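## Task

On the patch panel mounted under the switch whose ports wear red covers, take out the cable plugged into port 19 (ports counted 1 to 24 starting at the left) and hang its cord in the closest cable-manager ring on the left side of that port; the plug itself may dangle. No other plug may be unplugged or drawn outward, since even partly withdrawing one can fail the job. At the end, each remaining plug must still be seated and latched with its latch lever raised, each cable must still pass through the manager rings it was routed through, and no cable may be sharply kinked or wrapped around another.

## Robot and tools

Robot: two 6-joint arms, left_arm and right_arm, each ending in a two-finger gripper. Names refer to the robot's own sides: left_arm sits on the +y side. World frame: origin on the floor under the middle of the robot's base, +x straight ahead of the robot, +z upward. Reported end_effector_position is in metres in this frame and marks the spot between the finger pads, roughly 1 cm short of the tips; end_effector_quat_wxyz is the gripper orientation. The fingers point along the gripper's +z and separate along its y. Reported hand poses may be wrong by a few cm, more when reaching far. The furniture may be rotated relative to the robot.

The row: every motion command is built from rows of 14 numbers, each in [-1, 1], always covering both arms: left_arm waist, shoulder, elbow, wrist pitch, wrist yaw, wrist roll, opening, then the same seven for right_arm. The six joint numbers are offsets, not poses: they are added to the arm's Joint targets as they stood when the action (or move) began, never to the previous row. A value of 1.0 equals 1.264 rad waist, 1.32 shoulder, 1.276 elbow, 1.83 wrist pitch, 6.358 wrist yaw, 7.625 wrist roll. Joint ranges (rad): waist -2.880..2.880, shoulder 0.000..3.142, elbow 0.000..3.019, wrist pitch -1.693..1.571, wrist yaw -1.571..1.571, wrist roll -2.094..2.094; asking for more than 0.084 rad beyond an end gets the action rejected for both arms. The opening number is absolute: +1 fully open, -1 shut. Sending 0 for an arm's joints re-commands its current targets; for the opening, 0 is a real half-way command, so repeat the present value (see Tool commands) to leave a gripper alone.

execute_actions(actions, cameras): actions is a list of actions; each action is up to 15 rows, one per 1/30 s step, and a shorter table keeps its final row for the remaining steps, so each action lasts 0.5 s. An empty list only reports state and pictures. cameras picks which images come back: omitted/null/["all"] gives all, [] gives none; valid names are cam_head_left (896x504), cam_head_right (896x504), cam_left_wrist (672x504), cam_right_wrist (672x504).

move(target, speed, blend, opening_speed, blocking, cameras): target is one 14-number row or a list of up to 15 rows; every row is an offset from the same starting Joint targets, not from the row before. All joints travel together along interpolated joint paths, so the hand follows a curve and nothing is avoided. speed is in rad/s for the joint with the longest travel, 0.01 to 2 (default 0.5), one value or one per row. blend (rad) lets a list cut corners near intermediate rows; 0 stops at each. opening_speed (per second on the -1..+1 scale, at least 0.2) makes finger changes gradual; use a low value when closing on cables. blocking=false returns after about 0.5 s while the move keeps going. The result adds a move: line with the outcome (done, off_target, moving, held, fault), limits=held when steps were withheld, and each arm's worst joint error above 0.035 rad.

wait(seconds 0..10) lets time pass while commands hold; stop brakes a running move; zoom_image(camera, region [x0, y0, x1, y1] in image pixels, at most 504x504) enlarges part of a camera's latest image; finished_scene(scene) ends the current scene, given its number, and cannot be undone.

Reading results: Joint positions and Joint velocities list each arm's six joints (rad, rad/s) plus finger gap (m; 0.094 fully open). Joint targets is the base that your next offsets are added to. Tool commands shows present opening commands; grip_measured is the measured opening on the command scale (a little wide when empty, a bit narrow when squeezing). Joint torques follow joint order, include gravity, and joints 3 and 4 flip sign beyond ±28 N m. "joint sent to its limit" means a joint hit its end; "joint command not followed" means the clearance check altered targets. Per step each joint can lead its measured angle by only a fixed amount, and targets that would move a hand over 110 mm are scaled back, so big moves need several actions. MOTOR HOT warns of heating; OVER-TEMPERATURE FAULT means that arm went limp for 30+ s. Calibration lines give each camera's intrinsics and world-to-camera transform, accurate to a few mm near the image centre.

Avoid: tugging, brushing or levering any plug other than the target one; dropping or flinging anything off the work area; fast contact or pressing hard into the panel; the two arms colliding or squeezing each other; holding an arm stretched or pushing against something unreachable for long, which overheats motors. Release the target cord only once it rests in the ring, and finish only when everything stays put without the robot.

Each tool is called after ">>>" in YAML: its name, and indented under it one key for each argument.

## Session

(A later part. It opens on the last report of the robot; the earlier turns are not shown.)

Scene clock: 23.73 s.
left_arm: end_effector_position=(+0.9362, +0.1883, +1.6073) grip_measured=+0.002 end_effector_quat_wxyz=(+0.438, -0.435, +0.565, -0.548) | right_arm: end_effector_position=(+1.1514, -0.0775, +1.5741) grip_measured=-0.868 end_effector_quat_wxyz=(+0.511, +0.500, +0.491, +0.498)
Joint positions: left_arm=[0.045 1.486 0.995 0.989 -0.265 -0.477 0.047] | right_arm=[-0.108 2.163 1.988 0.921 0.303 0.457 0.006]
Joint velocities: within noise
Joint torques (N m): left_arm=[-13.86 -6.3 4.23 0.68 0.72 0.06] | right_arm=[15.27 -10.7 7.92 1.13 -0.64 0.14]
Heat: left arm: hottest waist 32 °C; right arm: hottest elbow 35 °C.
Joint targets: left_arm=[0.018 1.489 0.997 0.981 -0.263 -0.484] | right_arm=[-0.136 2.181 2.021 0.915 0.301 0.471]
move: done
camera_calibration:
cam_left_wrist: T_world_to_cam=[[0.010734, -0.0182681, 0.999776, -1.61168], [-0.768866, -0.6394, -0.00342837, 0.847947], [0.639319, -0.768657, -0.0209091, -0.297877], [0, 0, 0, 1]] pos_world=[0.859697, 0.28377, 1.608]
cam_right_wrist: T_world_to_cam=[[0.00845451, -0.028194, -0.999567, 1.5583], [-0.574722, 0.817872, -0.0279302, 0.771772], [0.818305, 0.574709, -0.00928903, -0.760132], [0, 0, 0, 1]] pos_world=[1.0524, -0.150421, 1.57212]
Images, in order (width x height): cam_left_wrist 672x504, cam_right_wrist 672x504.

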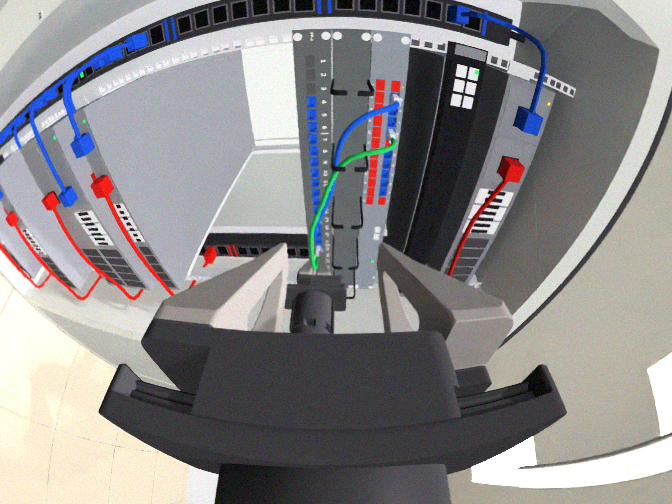

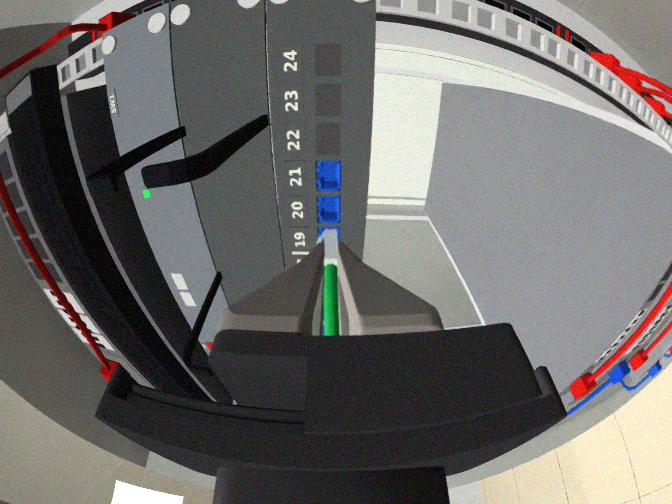

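>>> move:
  target:
    - [0,0,0,0,0,0,0.0,0,0,0,0,0,0,-0.5]
    - [0,0,0,0,0,0,0.0,0.003,0.0125,0.0115,0.0005,0,0,-0.5]
  speed: 0.2
  cameras: ["cam_left_wrist","cam_right_wrist"]

>>> zoom_image:
  camera: "cam_right_wrist"
  region: [260, 160, 410, 310]

>>> zoom_image:
  camera: "cam_left_wrist"
  region: [290, 230, 350, 300]

Scene clock: 26.53 s.
left_arm: end_effector_position=(+0.9362, +0.1883, +1.6073) grip_measured=+0.002 end_effector_quat_wxyz=(+0.438, -0.435, +0.565, -0.548) | right_arm: end_effector_position=(+1.1512, -0.0709, +1.5707) grip_measured=-0.502 end_effector_quat_wxyz=(+0.510, +0.500, +0.492, +0.498)
Joint positions: left_arm=[0.045 1.486 0.995 0.989 -0.265 -0.477 0.047] | right_arm=[-0.108 2.18 2.002 0.921 0.303 0.457 0.023]
Joint velocities: within noise
Joint torques (N m): left_arm=[-13.86 -6.3 4.23 0.68 0.72 0.05] | right_arm=[15.91 -11.11 7.92 1.18 -0.67 0.13]
Heat: left arm: hottest waist 32 °C; right arm: hottest elbow 35 °C.
Joint targets: left_arm=[0.018 1.489 0.997 0.981 -0.263 -0.484] | right_arm=[-0.133 2.197 2.035 0.916 0.301 0.471]
move: done
camera_calibration:
cam_left_wrist: T_world_to_cam=[[0.010734, -0.0182681, 0.999776, -1.61168], [-0.768866, -0.6394, -0.00342837, 0.847947], [0.639319, -0.768657, -0.0209091, -0.297877], [0, 0, 0, 1]] pos_world=[0.859697, 0.28377, 1.608]
cam_right_wrist: T_world_to_cam=[[0.00752466, -0.0288741, -0.999555, 1.5561], [-0.576339, 0.816733, -0.0279317, 0.767989], [0.817176, 0.576293, -0.0104957, -0.760478], [0, 0, 0, 1]] pos_world=[1.05236, -0.144053, 1.56887]
Images, in order (width x height): cam_left_wrist 672x504, cam_right_wrist 672x504.

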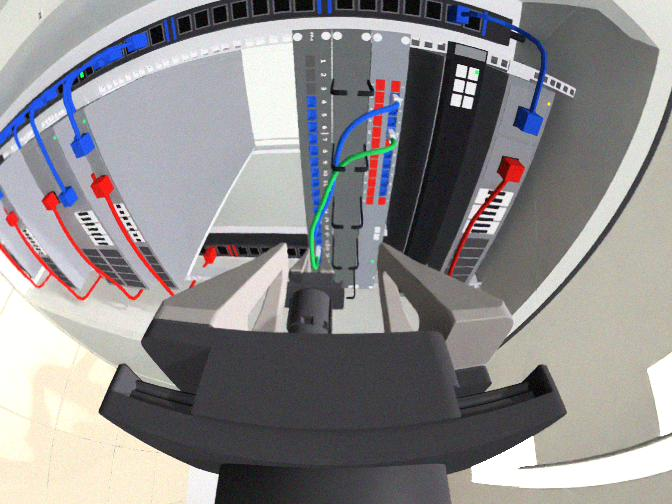

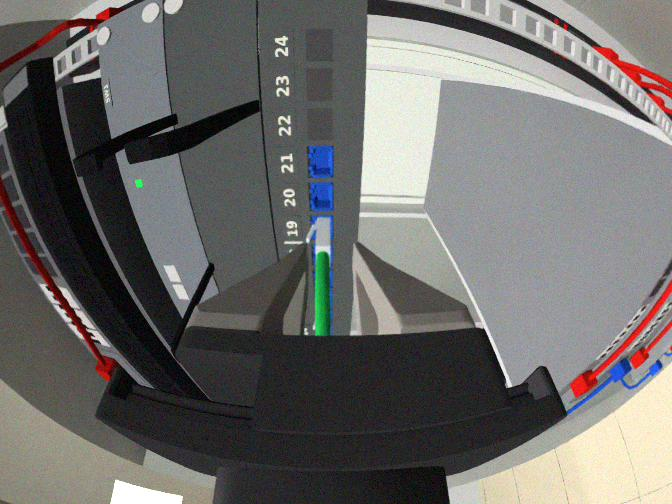

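Scaled by 3.360 from the camera's 672x504 image, which has a finer 960x720 frame.

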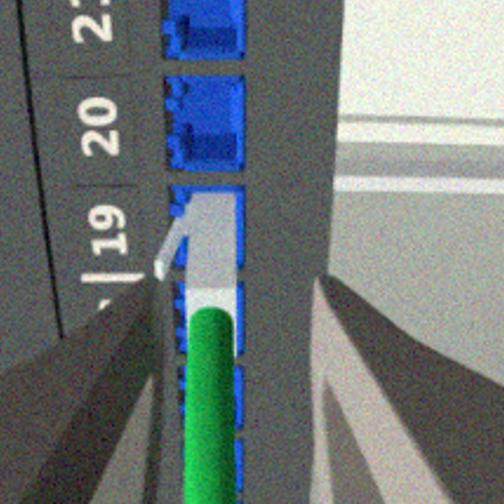

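Scaled by 7.200 from the camera's 672x504 image, which has a finer 960x720 frame.

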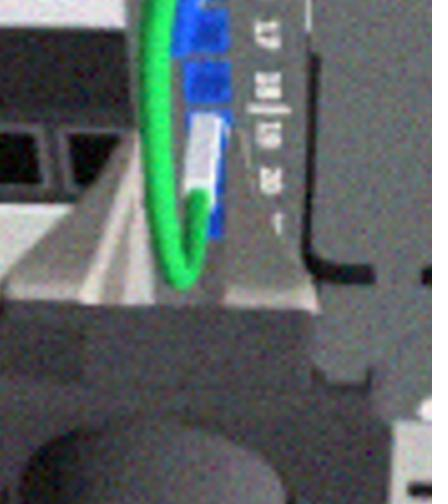

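>>> move:
  target:
    - [0,0,0,0,0,0,0.0,-0.001,-0.004,0.006,-0.004,-0.0015,0,-0.5]
    - [0,0,0,0,0,0,0.0,-0.001,-0.004,0.006,-0.004,-0.0015,0,-0.9]
  speed: 0.2
  opening_speed: 0.5
  cameras: ["cam_left_wrist","cam_right_wrist","cam_head_left"]

>>> zoom_image:
  camera: "cam_right_wrist"
  region: [300, 210, 360, 280]

>>> zoom_image:
  camera: "cam_left_wrist"
  region: [290, 230, 350, 300]

Scene clock: 30.80 s.
left_arm: end_effector_position=(+0.9362, +0.1883, +1.6073) grip_measured=+0.002 end_effector_quat_wxyz=(+0.438, -0.435, +0.565, -0.548) | right_arm: end_effector_position=(+1.1534, -0.0718, +1.5743) grip_measured=-0.868 end_effector_quat_wxyz=(+0.512, +0.496, +0.490, +0.502)
Joint positions: left_arm=[0.045 1.486 0.995 0.989 -0.265 -0.477 0.047] | right_arm=[-0.108 2.18 2.01 0.915 0.291 0.457 0.006]
Joint velocities: within noise
Joint torques (N m): left_arm=[-13.86 -6.3 4.23 0.68 0.72 0.06] | right_arm=[16.15 -11.46 7.92 1.14 -0.59 0.14]
Heat: left arm: hottest waist 32 °C; right arm: hottest elbow 36 °C.
Joint targets: left_arm=[0.018 1.489 0.997 0.981 -0.263 -0.484] | right_arm=[-0.134 2.192 2.043 0.908 0.292 0.471]
move: done
camera_calibration:
cam_left_wrist: T_world_to_cam=[[0.010734, -0.0182681, 0.999776, -1.61168], [-0.768866, -0.6394, -0.00342837, 0.847947], [0.639319, -0.768657, -0.0209091, -0.297877], [0, 0, 0, 1]] pos_world=[0.859697, 0.28377, 1.608]
cam_right_wrist: T_world_to_cam=[[0.0193798, -0.0285618, -0.999404, 1.54576], [-0.579076, 0.814543, -0.0345078, 0.783432], [0.815043, 0.5794, -0.000753763, -0.77442], [0, 0, 0, 1]] pos_world=[1.0549, -0.145291, 1.57129]
Images, in order (width x height): cam_head_left 896x504, cam_left_wrist 672x504, cam_right_wrist 672x504.

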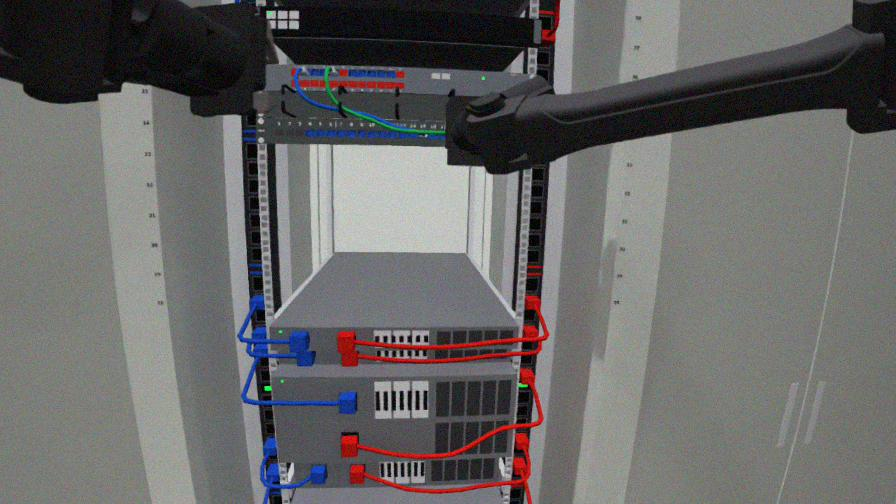

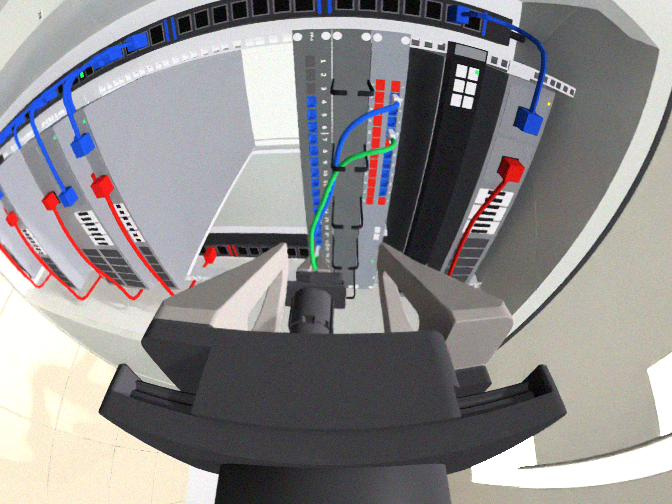

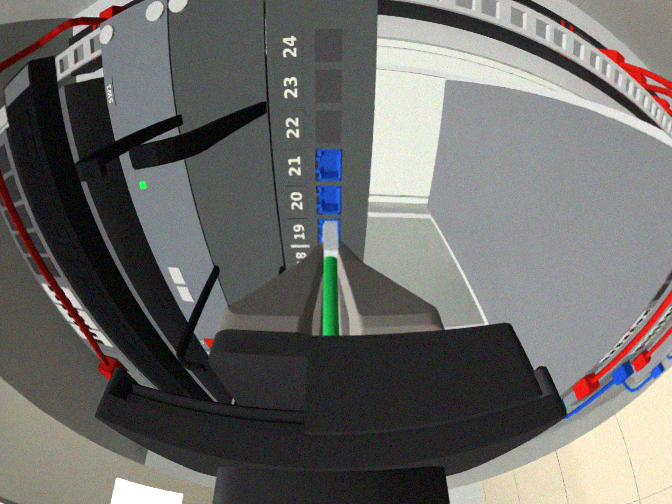

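Scaled by 7.200 from the camera's 672x504 image, which has a finer 960x720 frame.

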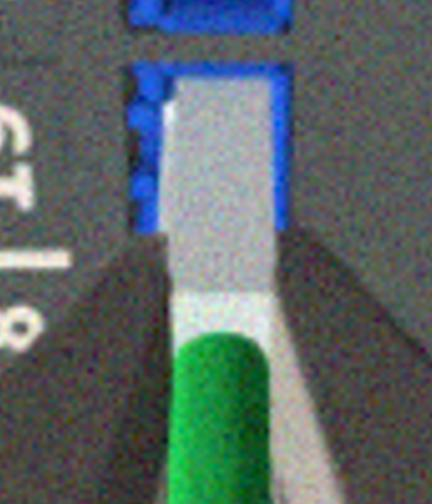

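Scaled by 7.200 from the camera's 672x504 image, which has a finer 960x720 frame.

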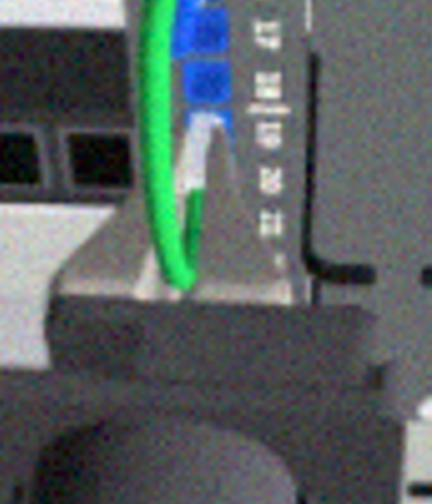

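>>> move:
  target: [0,0,0,0,0,0,0.0,0.045,-0.0742,-0.1904,0.0825,0.002,-0.001,-0.93]
  speed: 0.2
  cameras: ["cam_left_wrist","cam_right_wrist","cam_head_left"]

>>> zoom_image:
  camera: "cam_right_wrist"
  region: [260, 160, 410, 310]

>>> zoom_image:
  camera: "cam_left_wrist"
  region: [270, 130, 400, 310]

Scene clock: 32.83 s.
left_arm: end_effector_position=(+0.9362, +0.1883, +1.6073) grip_measured=+0.002 end_effector_quat_wxyz=(+0.438, -0.435, +0.565, -0.548) | right_arm: end_effector_position=(+1.1080, -0.0689, +1.5545) grip_measured=-0.870 end_effector_quat_wxyz=(+0.507, +0.497, +0.497, +0.499)
Joint positions: left_arm=[0.045 1.486 0.995 0.989 -0.265 -0.477 0.047] | right_arm=[-0.108 2.117 1.801 1.045 0.302 0.457 0.006]
Joint velocities: within noise
Joint torques (N m): left_arm=[-13.86 -6.3 4.23 0.66 0.72 0.06] | right_arm=[19.49 -13.22 4.82 1.95 -0.49 0.08]
Heat: left arm: hottest waist 32 °C; right arm: hottest elbow 36 °C.
Joint targets: left_arm=[0.018 1.489 0.997 0.981 -0.263 -0.484] | right_arm=[-0.077 2.094 1.800 1.059 0.305 0.463]
move: done
camera_calibration:
cam_left_wrist: T_world_to_cam=[[0.010734, -0.0182681, 0.999776, -1.61168], [-0.768866, -0.6394, -0.00342837, 0.847947], [0.639319, -0.768657, -0.0209091, -0.297877], [0, 0, 0, 1]] pos_world=[0.859697, 0.28377, 1.608]
cam_right_wrist: T_world_to_cam=[[0.00285945, -0.0331201, -0.999447, 1.54492], [-0.586649, 0.80934, -0.0284986, 0.752757], [0.809836, 0.586406, -0.0171156, -0.707381], [0, 0, 0, 1]] pos_world=[1.01005, -0.143256, 1.55341]
Images, in order (width x height): cam_head_left 896x504, cam_left_wrist 672x504, cam_right_wrist 672x504.

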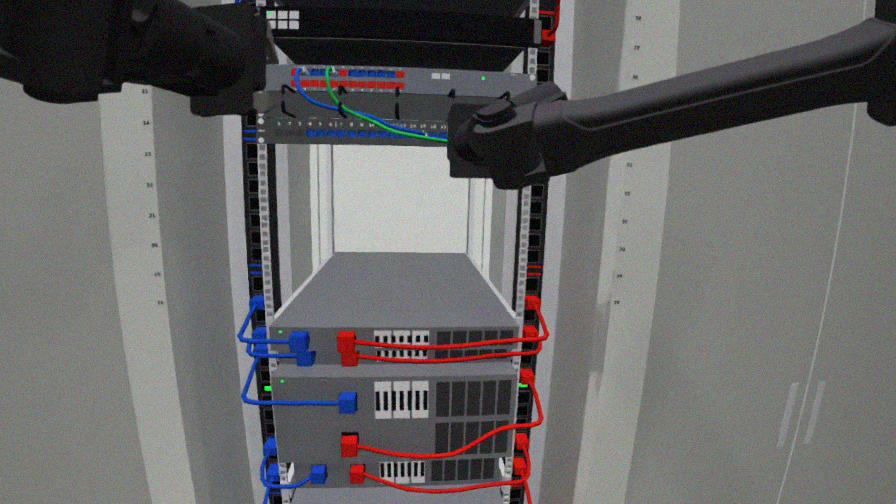

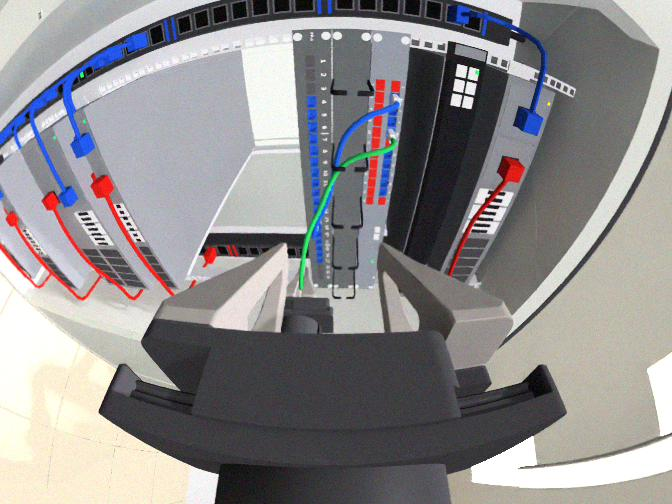

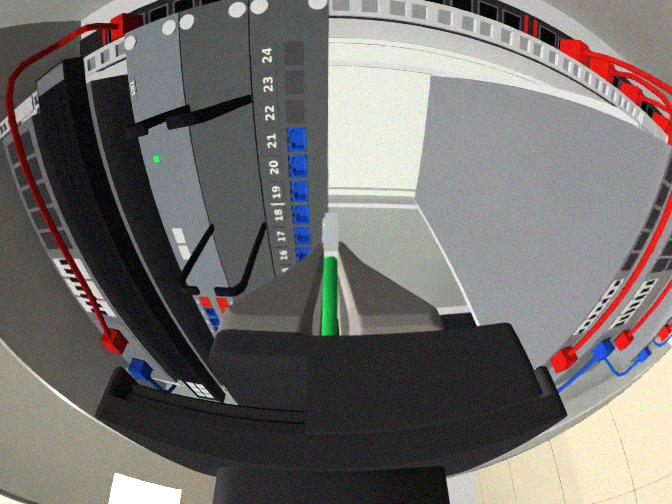

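Scaled by 3.360 from the camera's 672x504 image, which has a finer 960x720 frame.

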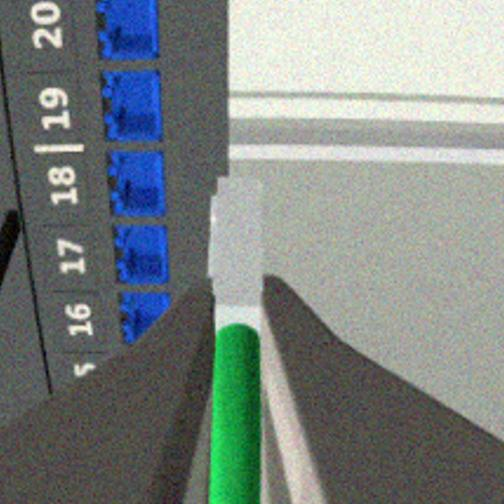

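Scaled by 2.800 from the camera's 672x504 image, which has a finer 960x720 frame.

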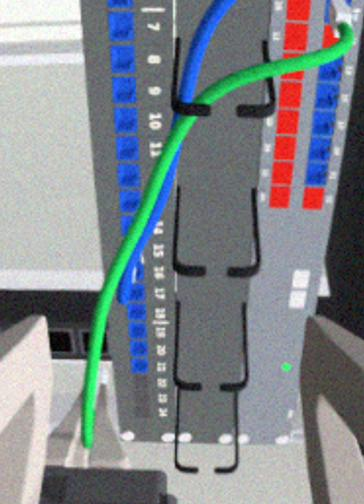

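>>> move:
  target: [0,0,0,0,0,0,0.0,0.0728,-0.0424,-0.0266,-0.0235,0.0113,-0.007,-0.93]
  speed: 0.2

>>> zoom_image:
  camera: "cam_head_left"
  region: [320, 60, 480, 160]

>>> zoom_image:
  camera: "cam_left_wrist"
  region: [270, 130, 400, 310]

Scene clock: 35.87 s.
left_arm: end_effector_position=(+0.9362, +0.1883, +1.6073) grip_measured=+0.002 end_effector_quat_wxyz=(+0.438, -0.436, +0.564, -0.548) | right_arm: end_effector_position=(+1.0906, -0.0673, +1.6284) grip_measured=-0.870 end_effector_quat_wxyz=(+0.494, +0.503, +0.493, +0.509)
Joint positions: left_arm=[0.045 1.486 0.995 0.989 -0.265 -0.477 0.047] | right_arm=[-0.007 2.051 1.767 1.022 0.376 0.423 0.006]
Joint velocities: within noise
Joint torques (N m): left_arm=[-13.86 -6.3 4.23 0.68 0.72 0.06] | right_arm=[18.73 -11.46 4.96 0.98 -0.57 -0.11]
Heat: left arm: hottest waist 32 °C; right arm: hottest elbow 36 °C.
Joint targets: left_arm=[0.018 1.489 0.997 0.981 -0.263 -0.484] | right_arm=[0.015 2.038 1.766 1.016 0.377 0.410]
move: done
camera_calibration:
cam_left_wrist: T_world_to_cam=[[0.0108245, -0.0178976, 0.999781, -1.61185], [-0.768863, -0.639406, -0.00312193, 0.847453], [0.639322, -0.768661, -0.020682, -0.298244], [0, 0, 0, 1]] pos_world=[0.859696, 0.28377, 1.60797]
cam_right_wrist: T_world_to_cam=[[-0.00121086, 0.000205671, -0.999999, 1.62653], [-0.597347, 0.801983, 0.00088825, 0.706708], [0.801982, 0.597347, -0.000848233, -0.710107], [0, 0, 0, 1]] pos_world=[0.993612, -0.142922, 1.6253]

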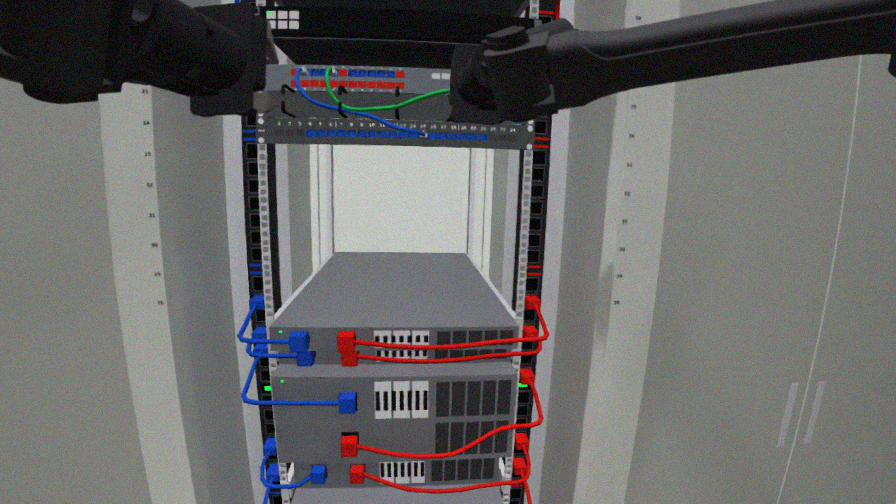

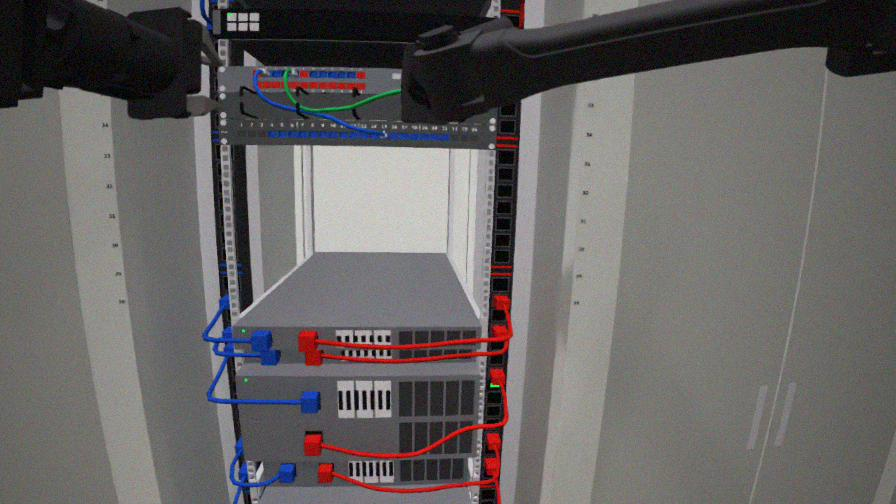

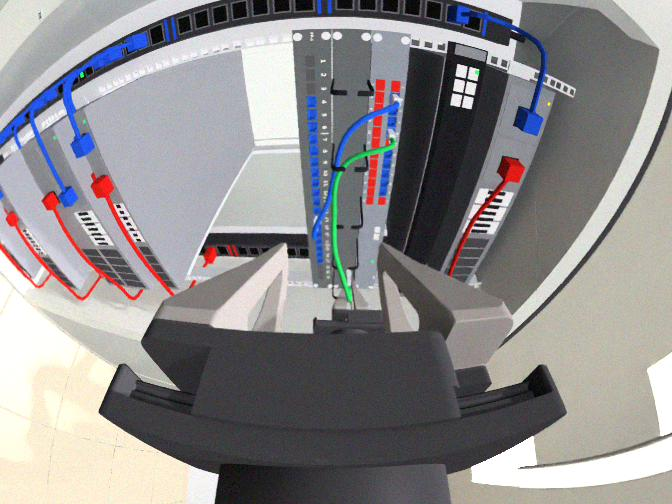

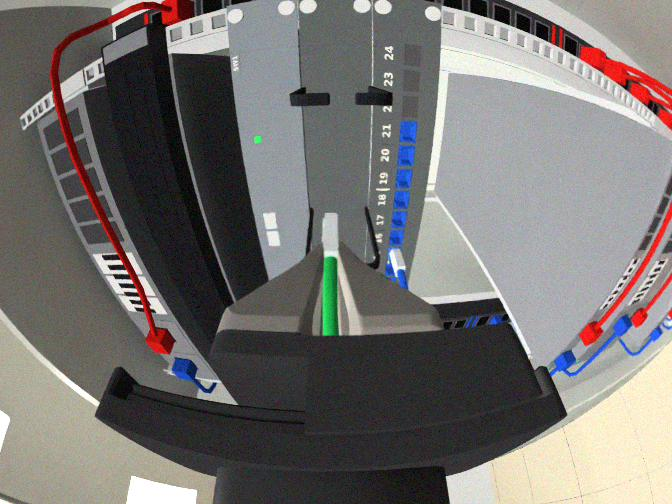

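Scaled by 3.150 from the camera's 896x504 image, which has a finer 1280x720 frame.

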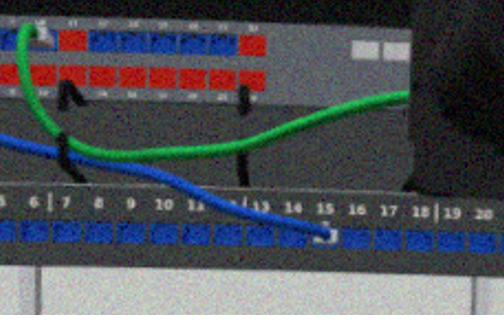

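Scaled by 2.800 from the camera's 672x504 image, which has a finer 960x720 frame.

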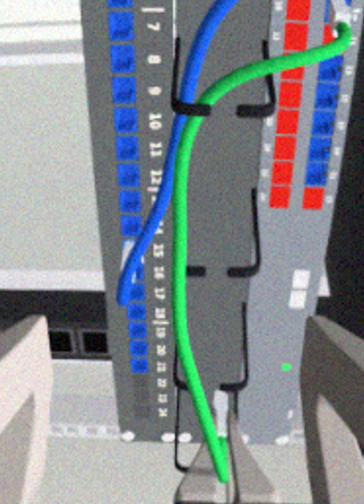

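>>> move:
  target: [-0.0854,0.4530,0.4255,0.1973,-0.0277,0.0201,-0.35,0,0,0,0,0,0,-0.93]
  speed: 0.5

>>> zoom_image:
  camera: "cam_left_wrist"
  region: [230, 60, 430, 310]

>>> zoom_image:
  camera: "cam_head_left"
  region: [320, 60, 480, 160]

Scene clock: 39.97 s.
left_arm: end_effector_position=(+0.9813, +0.0139, +1.6026) grip_measured=-0.348 end_effector_quat_wxyz=(+0.501, -0.498, +0.507, -0.494) | right_arm: end_effector_position=(+1.0906, -0.0672, +1.6283) grip_measured=-0.870 end_effector_quat_wxyz=(+0.494, +0.503, +0.494, +0.509)
Joint positions: left_arm=[-0.054 2.095 1.518 1.33 -0.438 -0.339 0.031] | right_arm=[-0.007 2.051 1.767 1.022 0.376 0.422 0.006]
Joint velocities: within noise
Joint torques (N m): left_arm=[-21.3 -10.93 5.79 1.09 0.61 0.18] | right_arm=[18.26 -11.69 4.86 0.92 -0.6 -0.12]
Heat: left arm: hottest waist 33 °C; right arm: hottest elbow 36 °C.
Joint targets: left_arm=[-0.090 2.087 1.540 1.342 -0.439 -0.331] | right_arm=[0.015 2.038 1.766 1.016 0.376 0.410]
move: off_target (left_arm); left_arm: the waist is farthest, 0.036 rad from its target
camera_calibration:
cam_left_wrist: T_world_to_cam=[[0.0079341, -0.01298, 0.999884, -1.60818], [-0.59774, -0.80167, -0.00566379, 0.608973], [0.801651, -0.597625, -0.0141192, -0.633381], [0, 0, 0, 1]] pos_world=[0.884517, 0.0887968, 1.6025]
cam_right_wrist: T_world_to_cam=[[-0.00148007, -0.000844224, -0.999999, 1.62668], [-0.597865, 0.801597, 0.000208158, 0.708223], [0.801595, 0.597865, -0.00169115, -0.708375], [0, 0, 0, 1]] pos_world=[0.99366, -0.142823, 1.62533]

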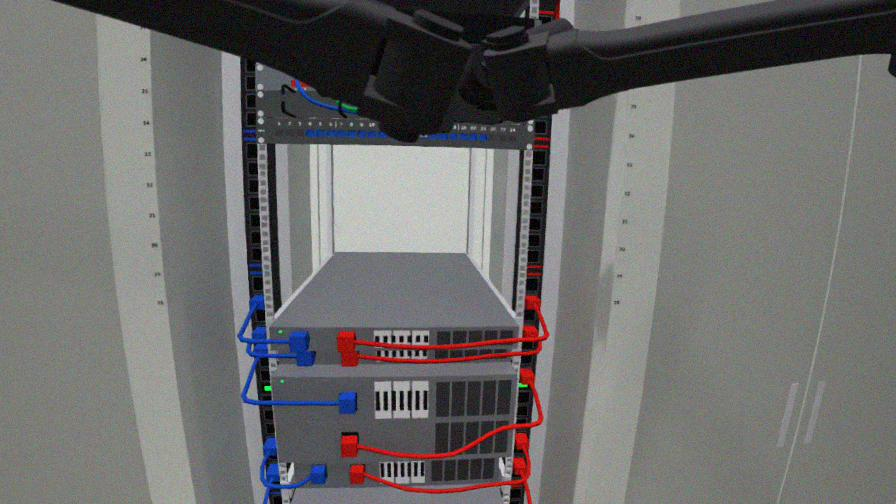

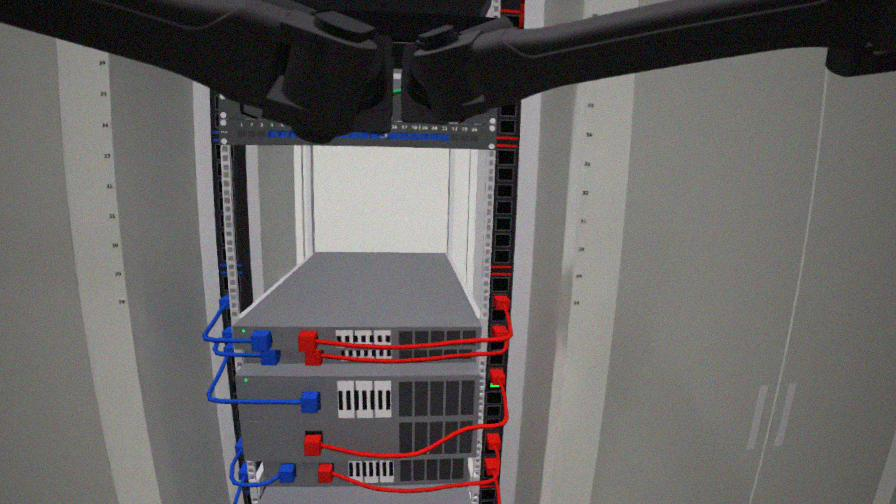

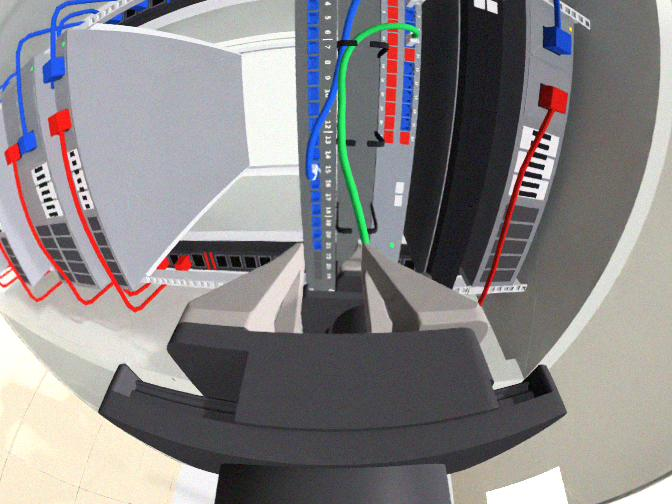

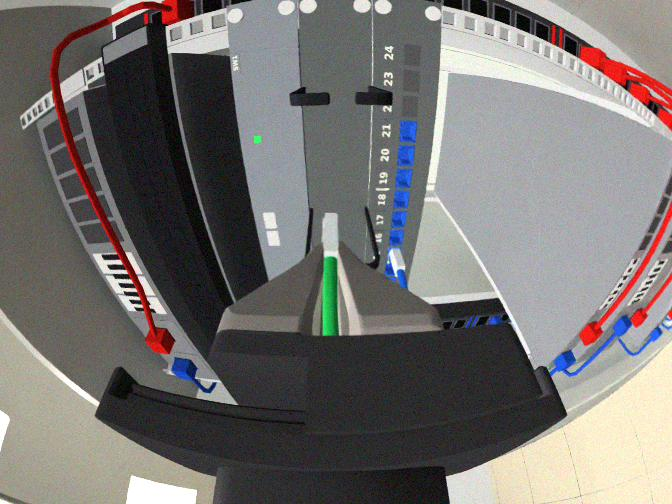

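Scaled by 2.016 from the camera's 672x504 image, which has a finer 960x720 frame.

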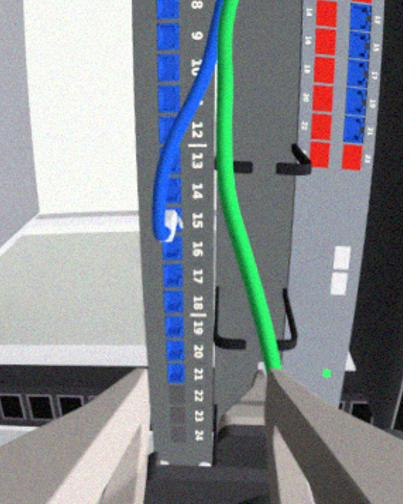

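Scaled by 3.150 from the camera's 896x504 image, which has a finer 1280x720 frame.

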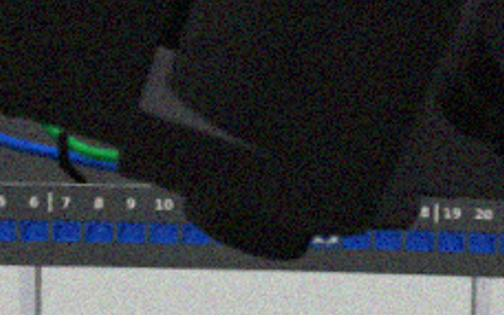

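>>> move:
  target: [0.0775,0.0326,0.2014,-0.1224,0.0058,-0.0077,-0.35,0,0,0,0,0,0,-0.93]
  speed: 0.25

>>> zoom_image:
  camera: "cam_left_wrist"
  region: [230, 60, 430, 310]

>>> zoom_image:
  camera: "cam_head_right"
  region: [300, 40, 500, 160]

Scene clock: 42.17 s.
left_arm: end_effector_position=(+1.0700, +0.0424, +1.6263) grip_measured=-0.348 end_effector_quat_wxyz=(+0.508, -0.510, +0.484, -0.498) | right_arm: end_effector_position=(+1.0906, -0.0672, +1.6282) grip_measured=-0.870 end_effector_quat_wxyz=(+0.494, +0.503, +0.494, +0.509)
Joint positions: left_arm=[-0.016 2.114 1.775 1.129 -0.404 -0.381 0.031] | right_arm=[-0.007 2.051 1.767 1.022 0.377 0.421 0.006]
Joint velocities: within noise
Joint torques (N m): left_arm=[-17.67 -10.05 6.12 0.29 0.68 0.08] | right_arm=[18.26 -11.05 4.92 0.92 -0.59 -0.16]
Heat: left arm: hottest waist 33 °C; right arm: hottest elbow 36 °C.
Joint targets: left_arm=[0.008 2.130 1.797 1.118 -0.402 -0.389] | right_arm=[0.015 2.038 1.766 1.016 0.376 0.410]
move: done
camera_calibration:
cam_left_wrist: T_world_to_cam=[[-0.0144914, 0.0185009, 0.999724, -1.60924], [-0.565475, -0.824735, 0.00706573, 0.630686], [0.824638, -0.565216, 0.0224134, -0.772571], [0, 0, 0, 1]] pos_world=[0.970409, 0.113251, 1.62166]
cam_right_wrist: T_world_to_cam=[[-0.002179, -0.00160888, -0.999996, 1.62727], [-0.597624, 0.801777, 0.0000122618, 0.708332], [0.801774, 0.597622, -0.00270858, -0.7069], [0, 0, 0, 1]] pos_world=[0.993636, -0.142847, 1.62534]

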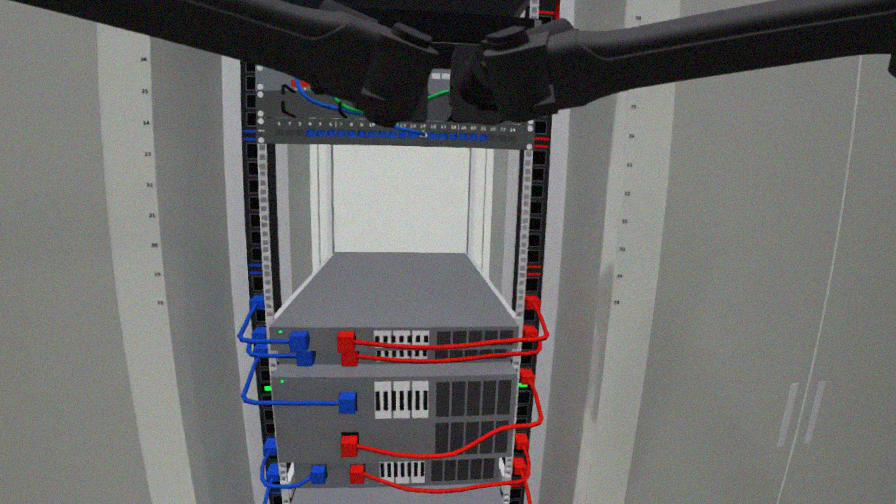

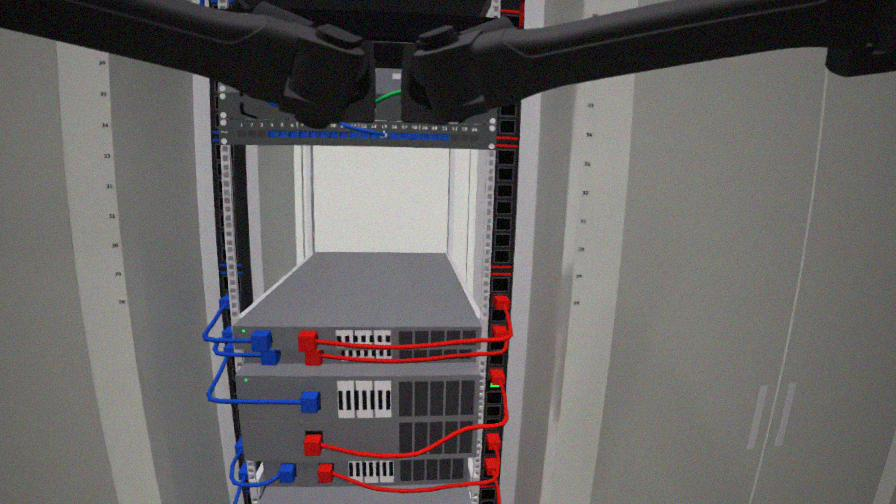

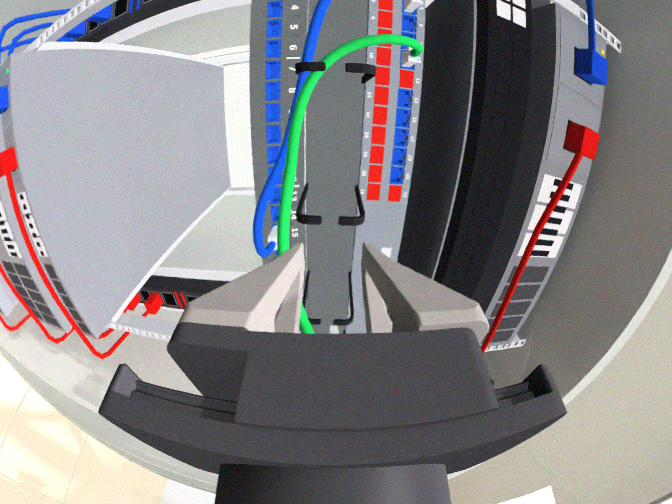

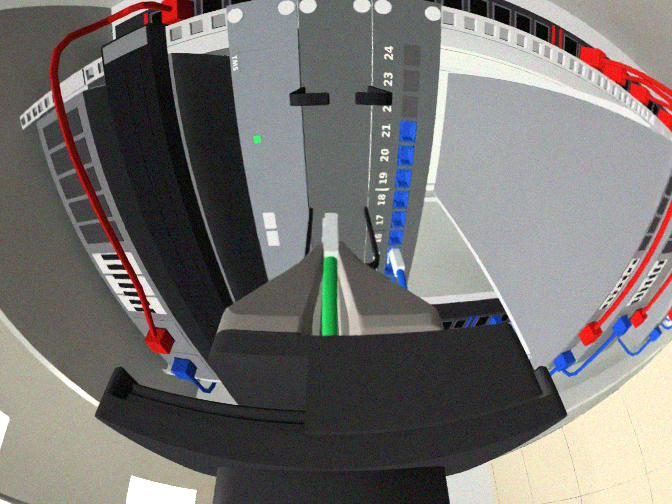

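Scaled by 2.016 from the camera's 672x504 image, which has a finer 960x720 frame.

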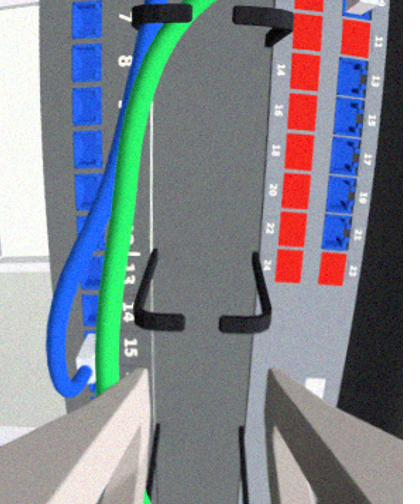

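Scaled by 2.520 from the camera's 896x504 image, which has a finer 1280x720 frame.

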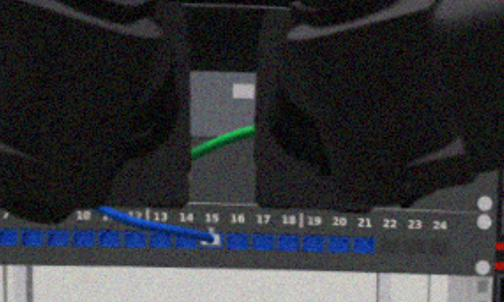

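>>> move:
  target:
    - [-0.0562,-0.0114,-0.1113,0.0525,-0.003,0.0049,-0.35,0,0,0,0,0,0,-0.93]
    - [0.0,0.0175,0.0016,-0.0066,0,0,-0.35,0,0,0,0,0,0,-0.93]
  speed: 0.2

>>> zoom_image:
  camera: "cam_left_wrist"
  region: [230, 60, 430, 310]

>>> zoom_image:
  camera: "cam_head_right"
  region: [300, 40, 500, 160]

Scene clock: 45.30 s.
left_arm: end_effector_position=(+1.0627, +0.0214, +1.6158) grip_measured=-0.348 end_effector_quat_wxyz=(+0.499, -0.501, +0.500, -0.500) | right_arm: end_effector_position=(+1.0906, -0.0672, +1.6282) grip_measured=-0.870 end_effector_quat_wxyz=(+0.494, +0.503, +0.494, +0.508)
Joint positions: left_arm=[-0.017 2.139 1.774 1.114 -0.405 -0.381 0.031] | right_arm=[-0.007 2.051 1.767 1.022 0.377 0.421 0.006]
Joint velocities: within noise
Joint torques (N m): left_arm=[-17.85 -10.29 6.3 0.4 0.76 0.05] | right_arm=[17.96 -11.87 4.92 1.01 -0.64 -0.1]
Heat: left arm: hottest waist 33 °C; right arm: hottest elbow 36 °C.
Joint targets: left_arm=[0.008 2.153 1.799 1.106 -0.403 -0.389] | right_arm=[0.015 2.038 1.766 1.016 0.376 0.410]
move: done
camera_calibration:
cam_left_wrist: T_world_to_cam=[[-0.00011183, 0.00430184, 0.999991, -1.61388], [-0.593867, -0.804556, 0.00339469, 0.645029], [0.804564, -0.593861, 0.00264469, -0.724219], [0, 0, 0, 1]] pos_world=[0.965561, 0.0958198, 1.61359]
cam_right_wrist: T_world_to_cam=[[-0.00252649, -0.00237259, -0.999994, 1.62753], [-0.597502, 0.801868, -0.000392921, 0.708885], [0.801864, 0.597497, -0.00344353, -0.705796], [0, 0, 0, 1]] pos_world=[0.993624, -0.14286, 1.62537]

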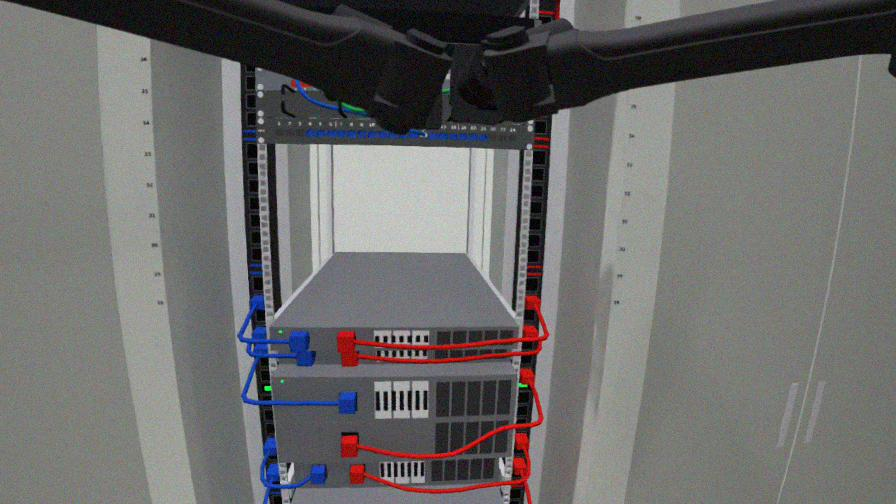

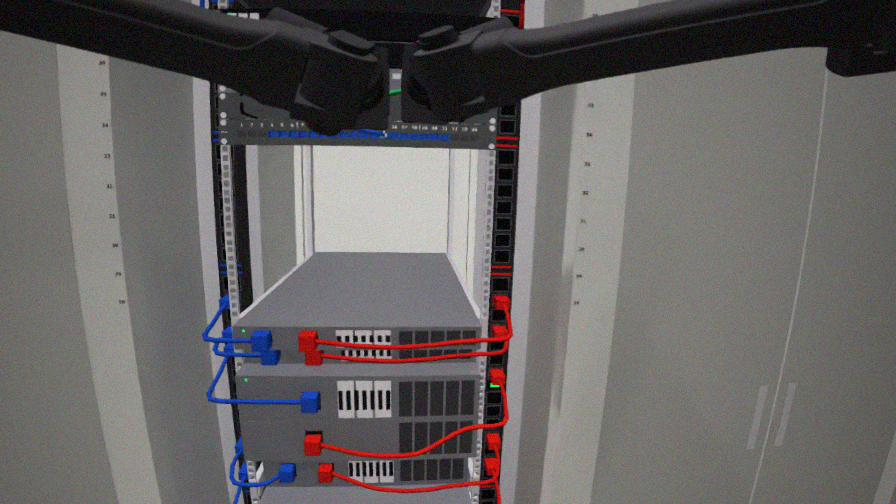

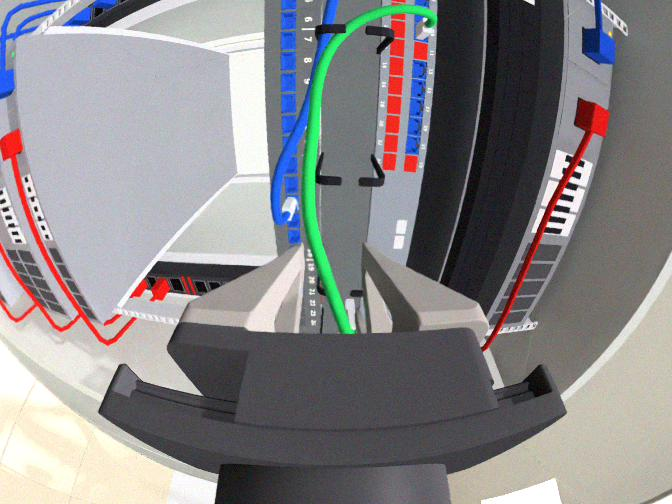

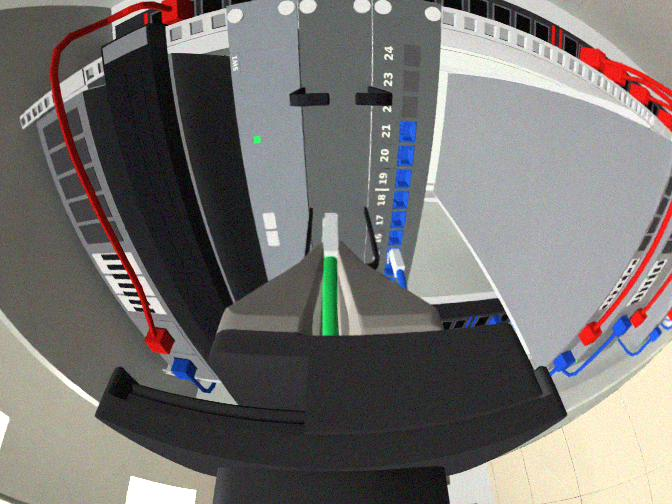

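Scaled by 2.016 from the camera's 672x504 image, which has a finer 960x720 frame.

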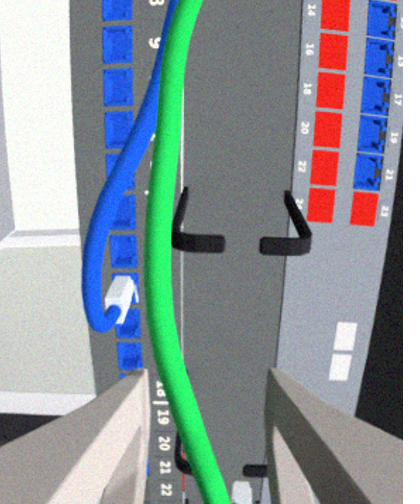

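Scaled by 2.520 from the camera's 896x504 image, which has a finer 1280x720 frame.

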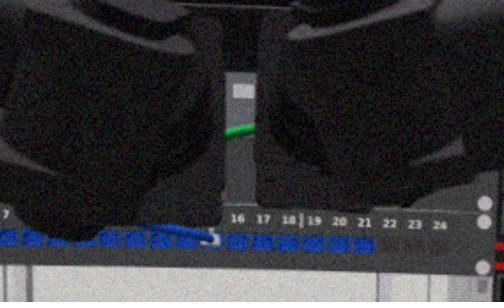

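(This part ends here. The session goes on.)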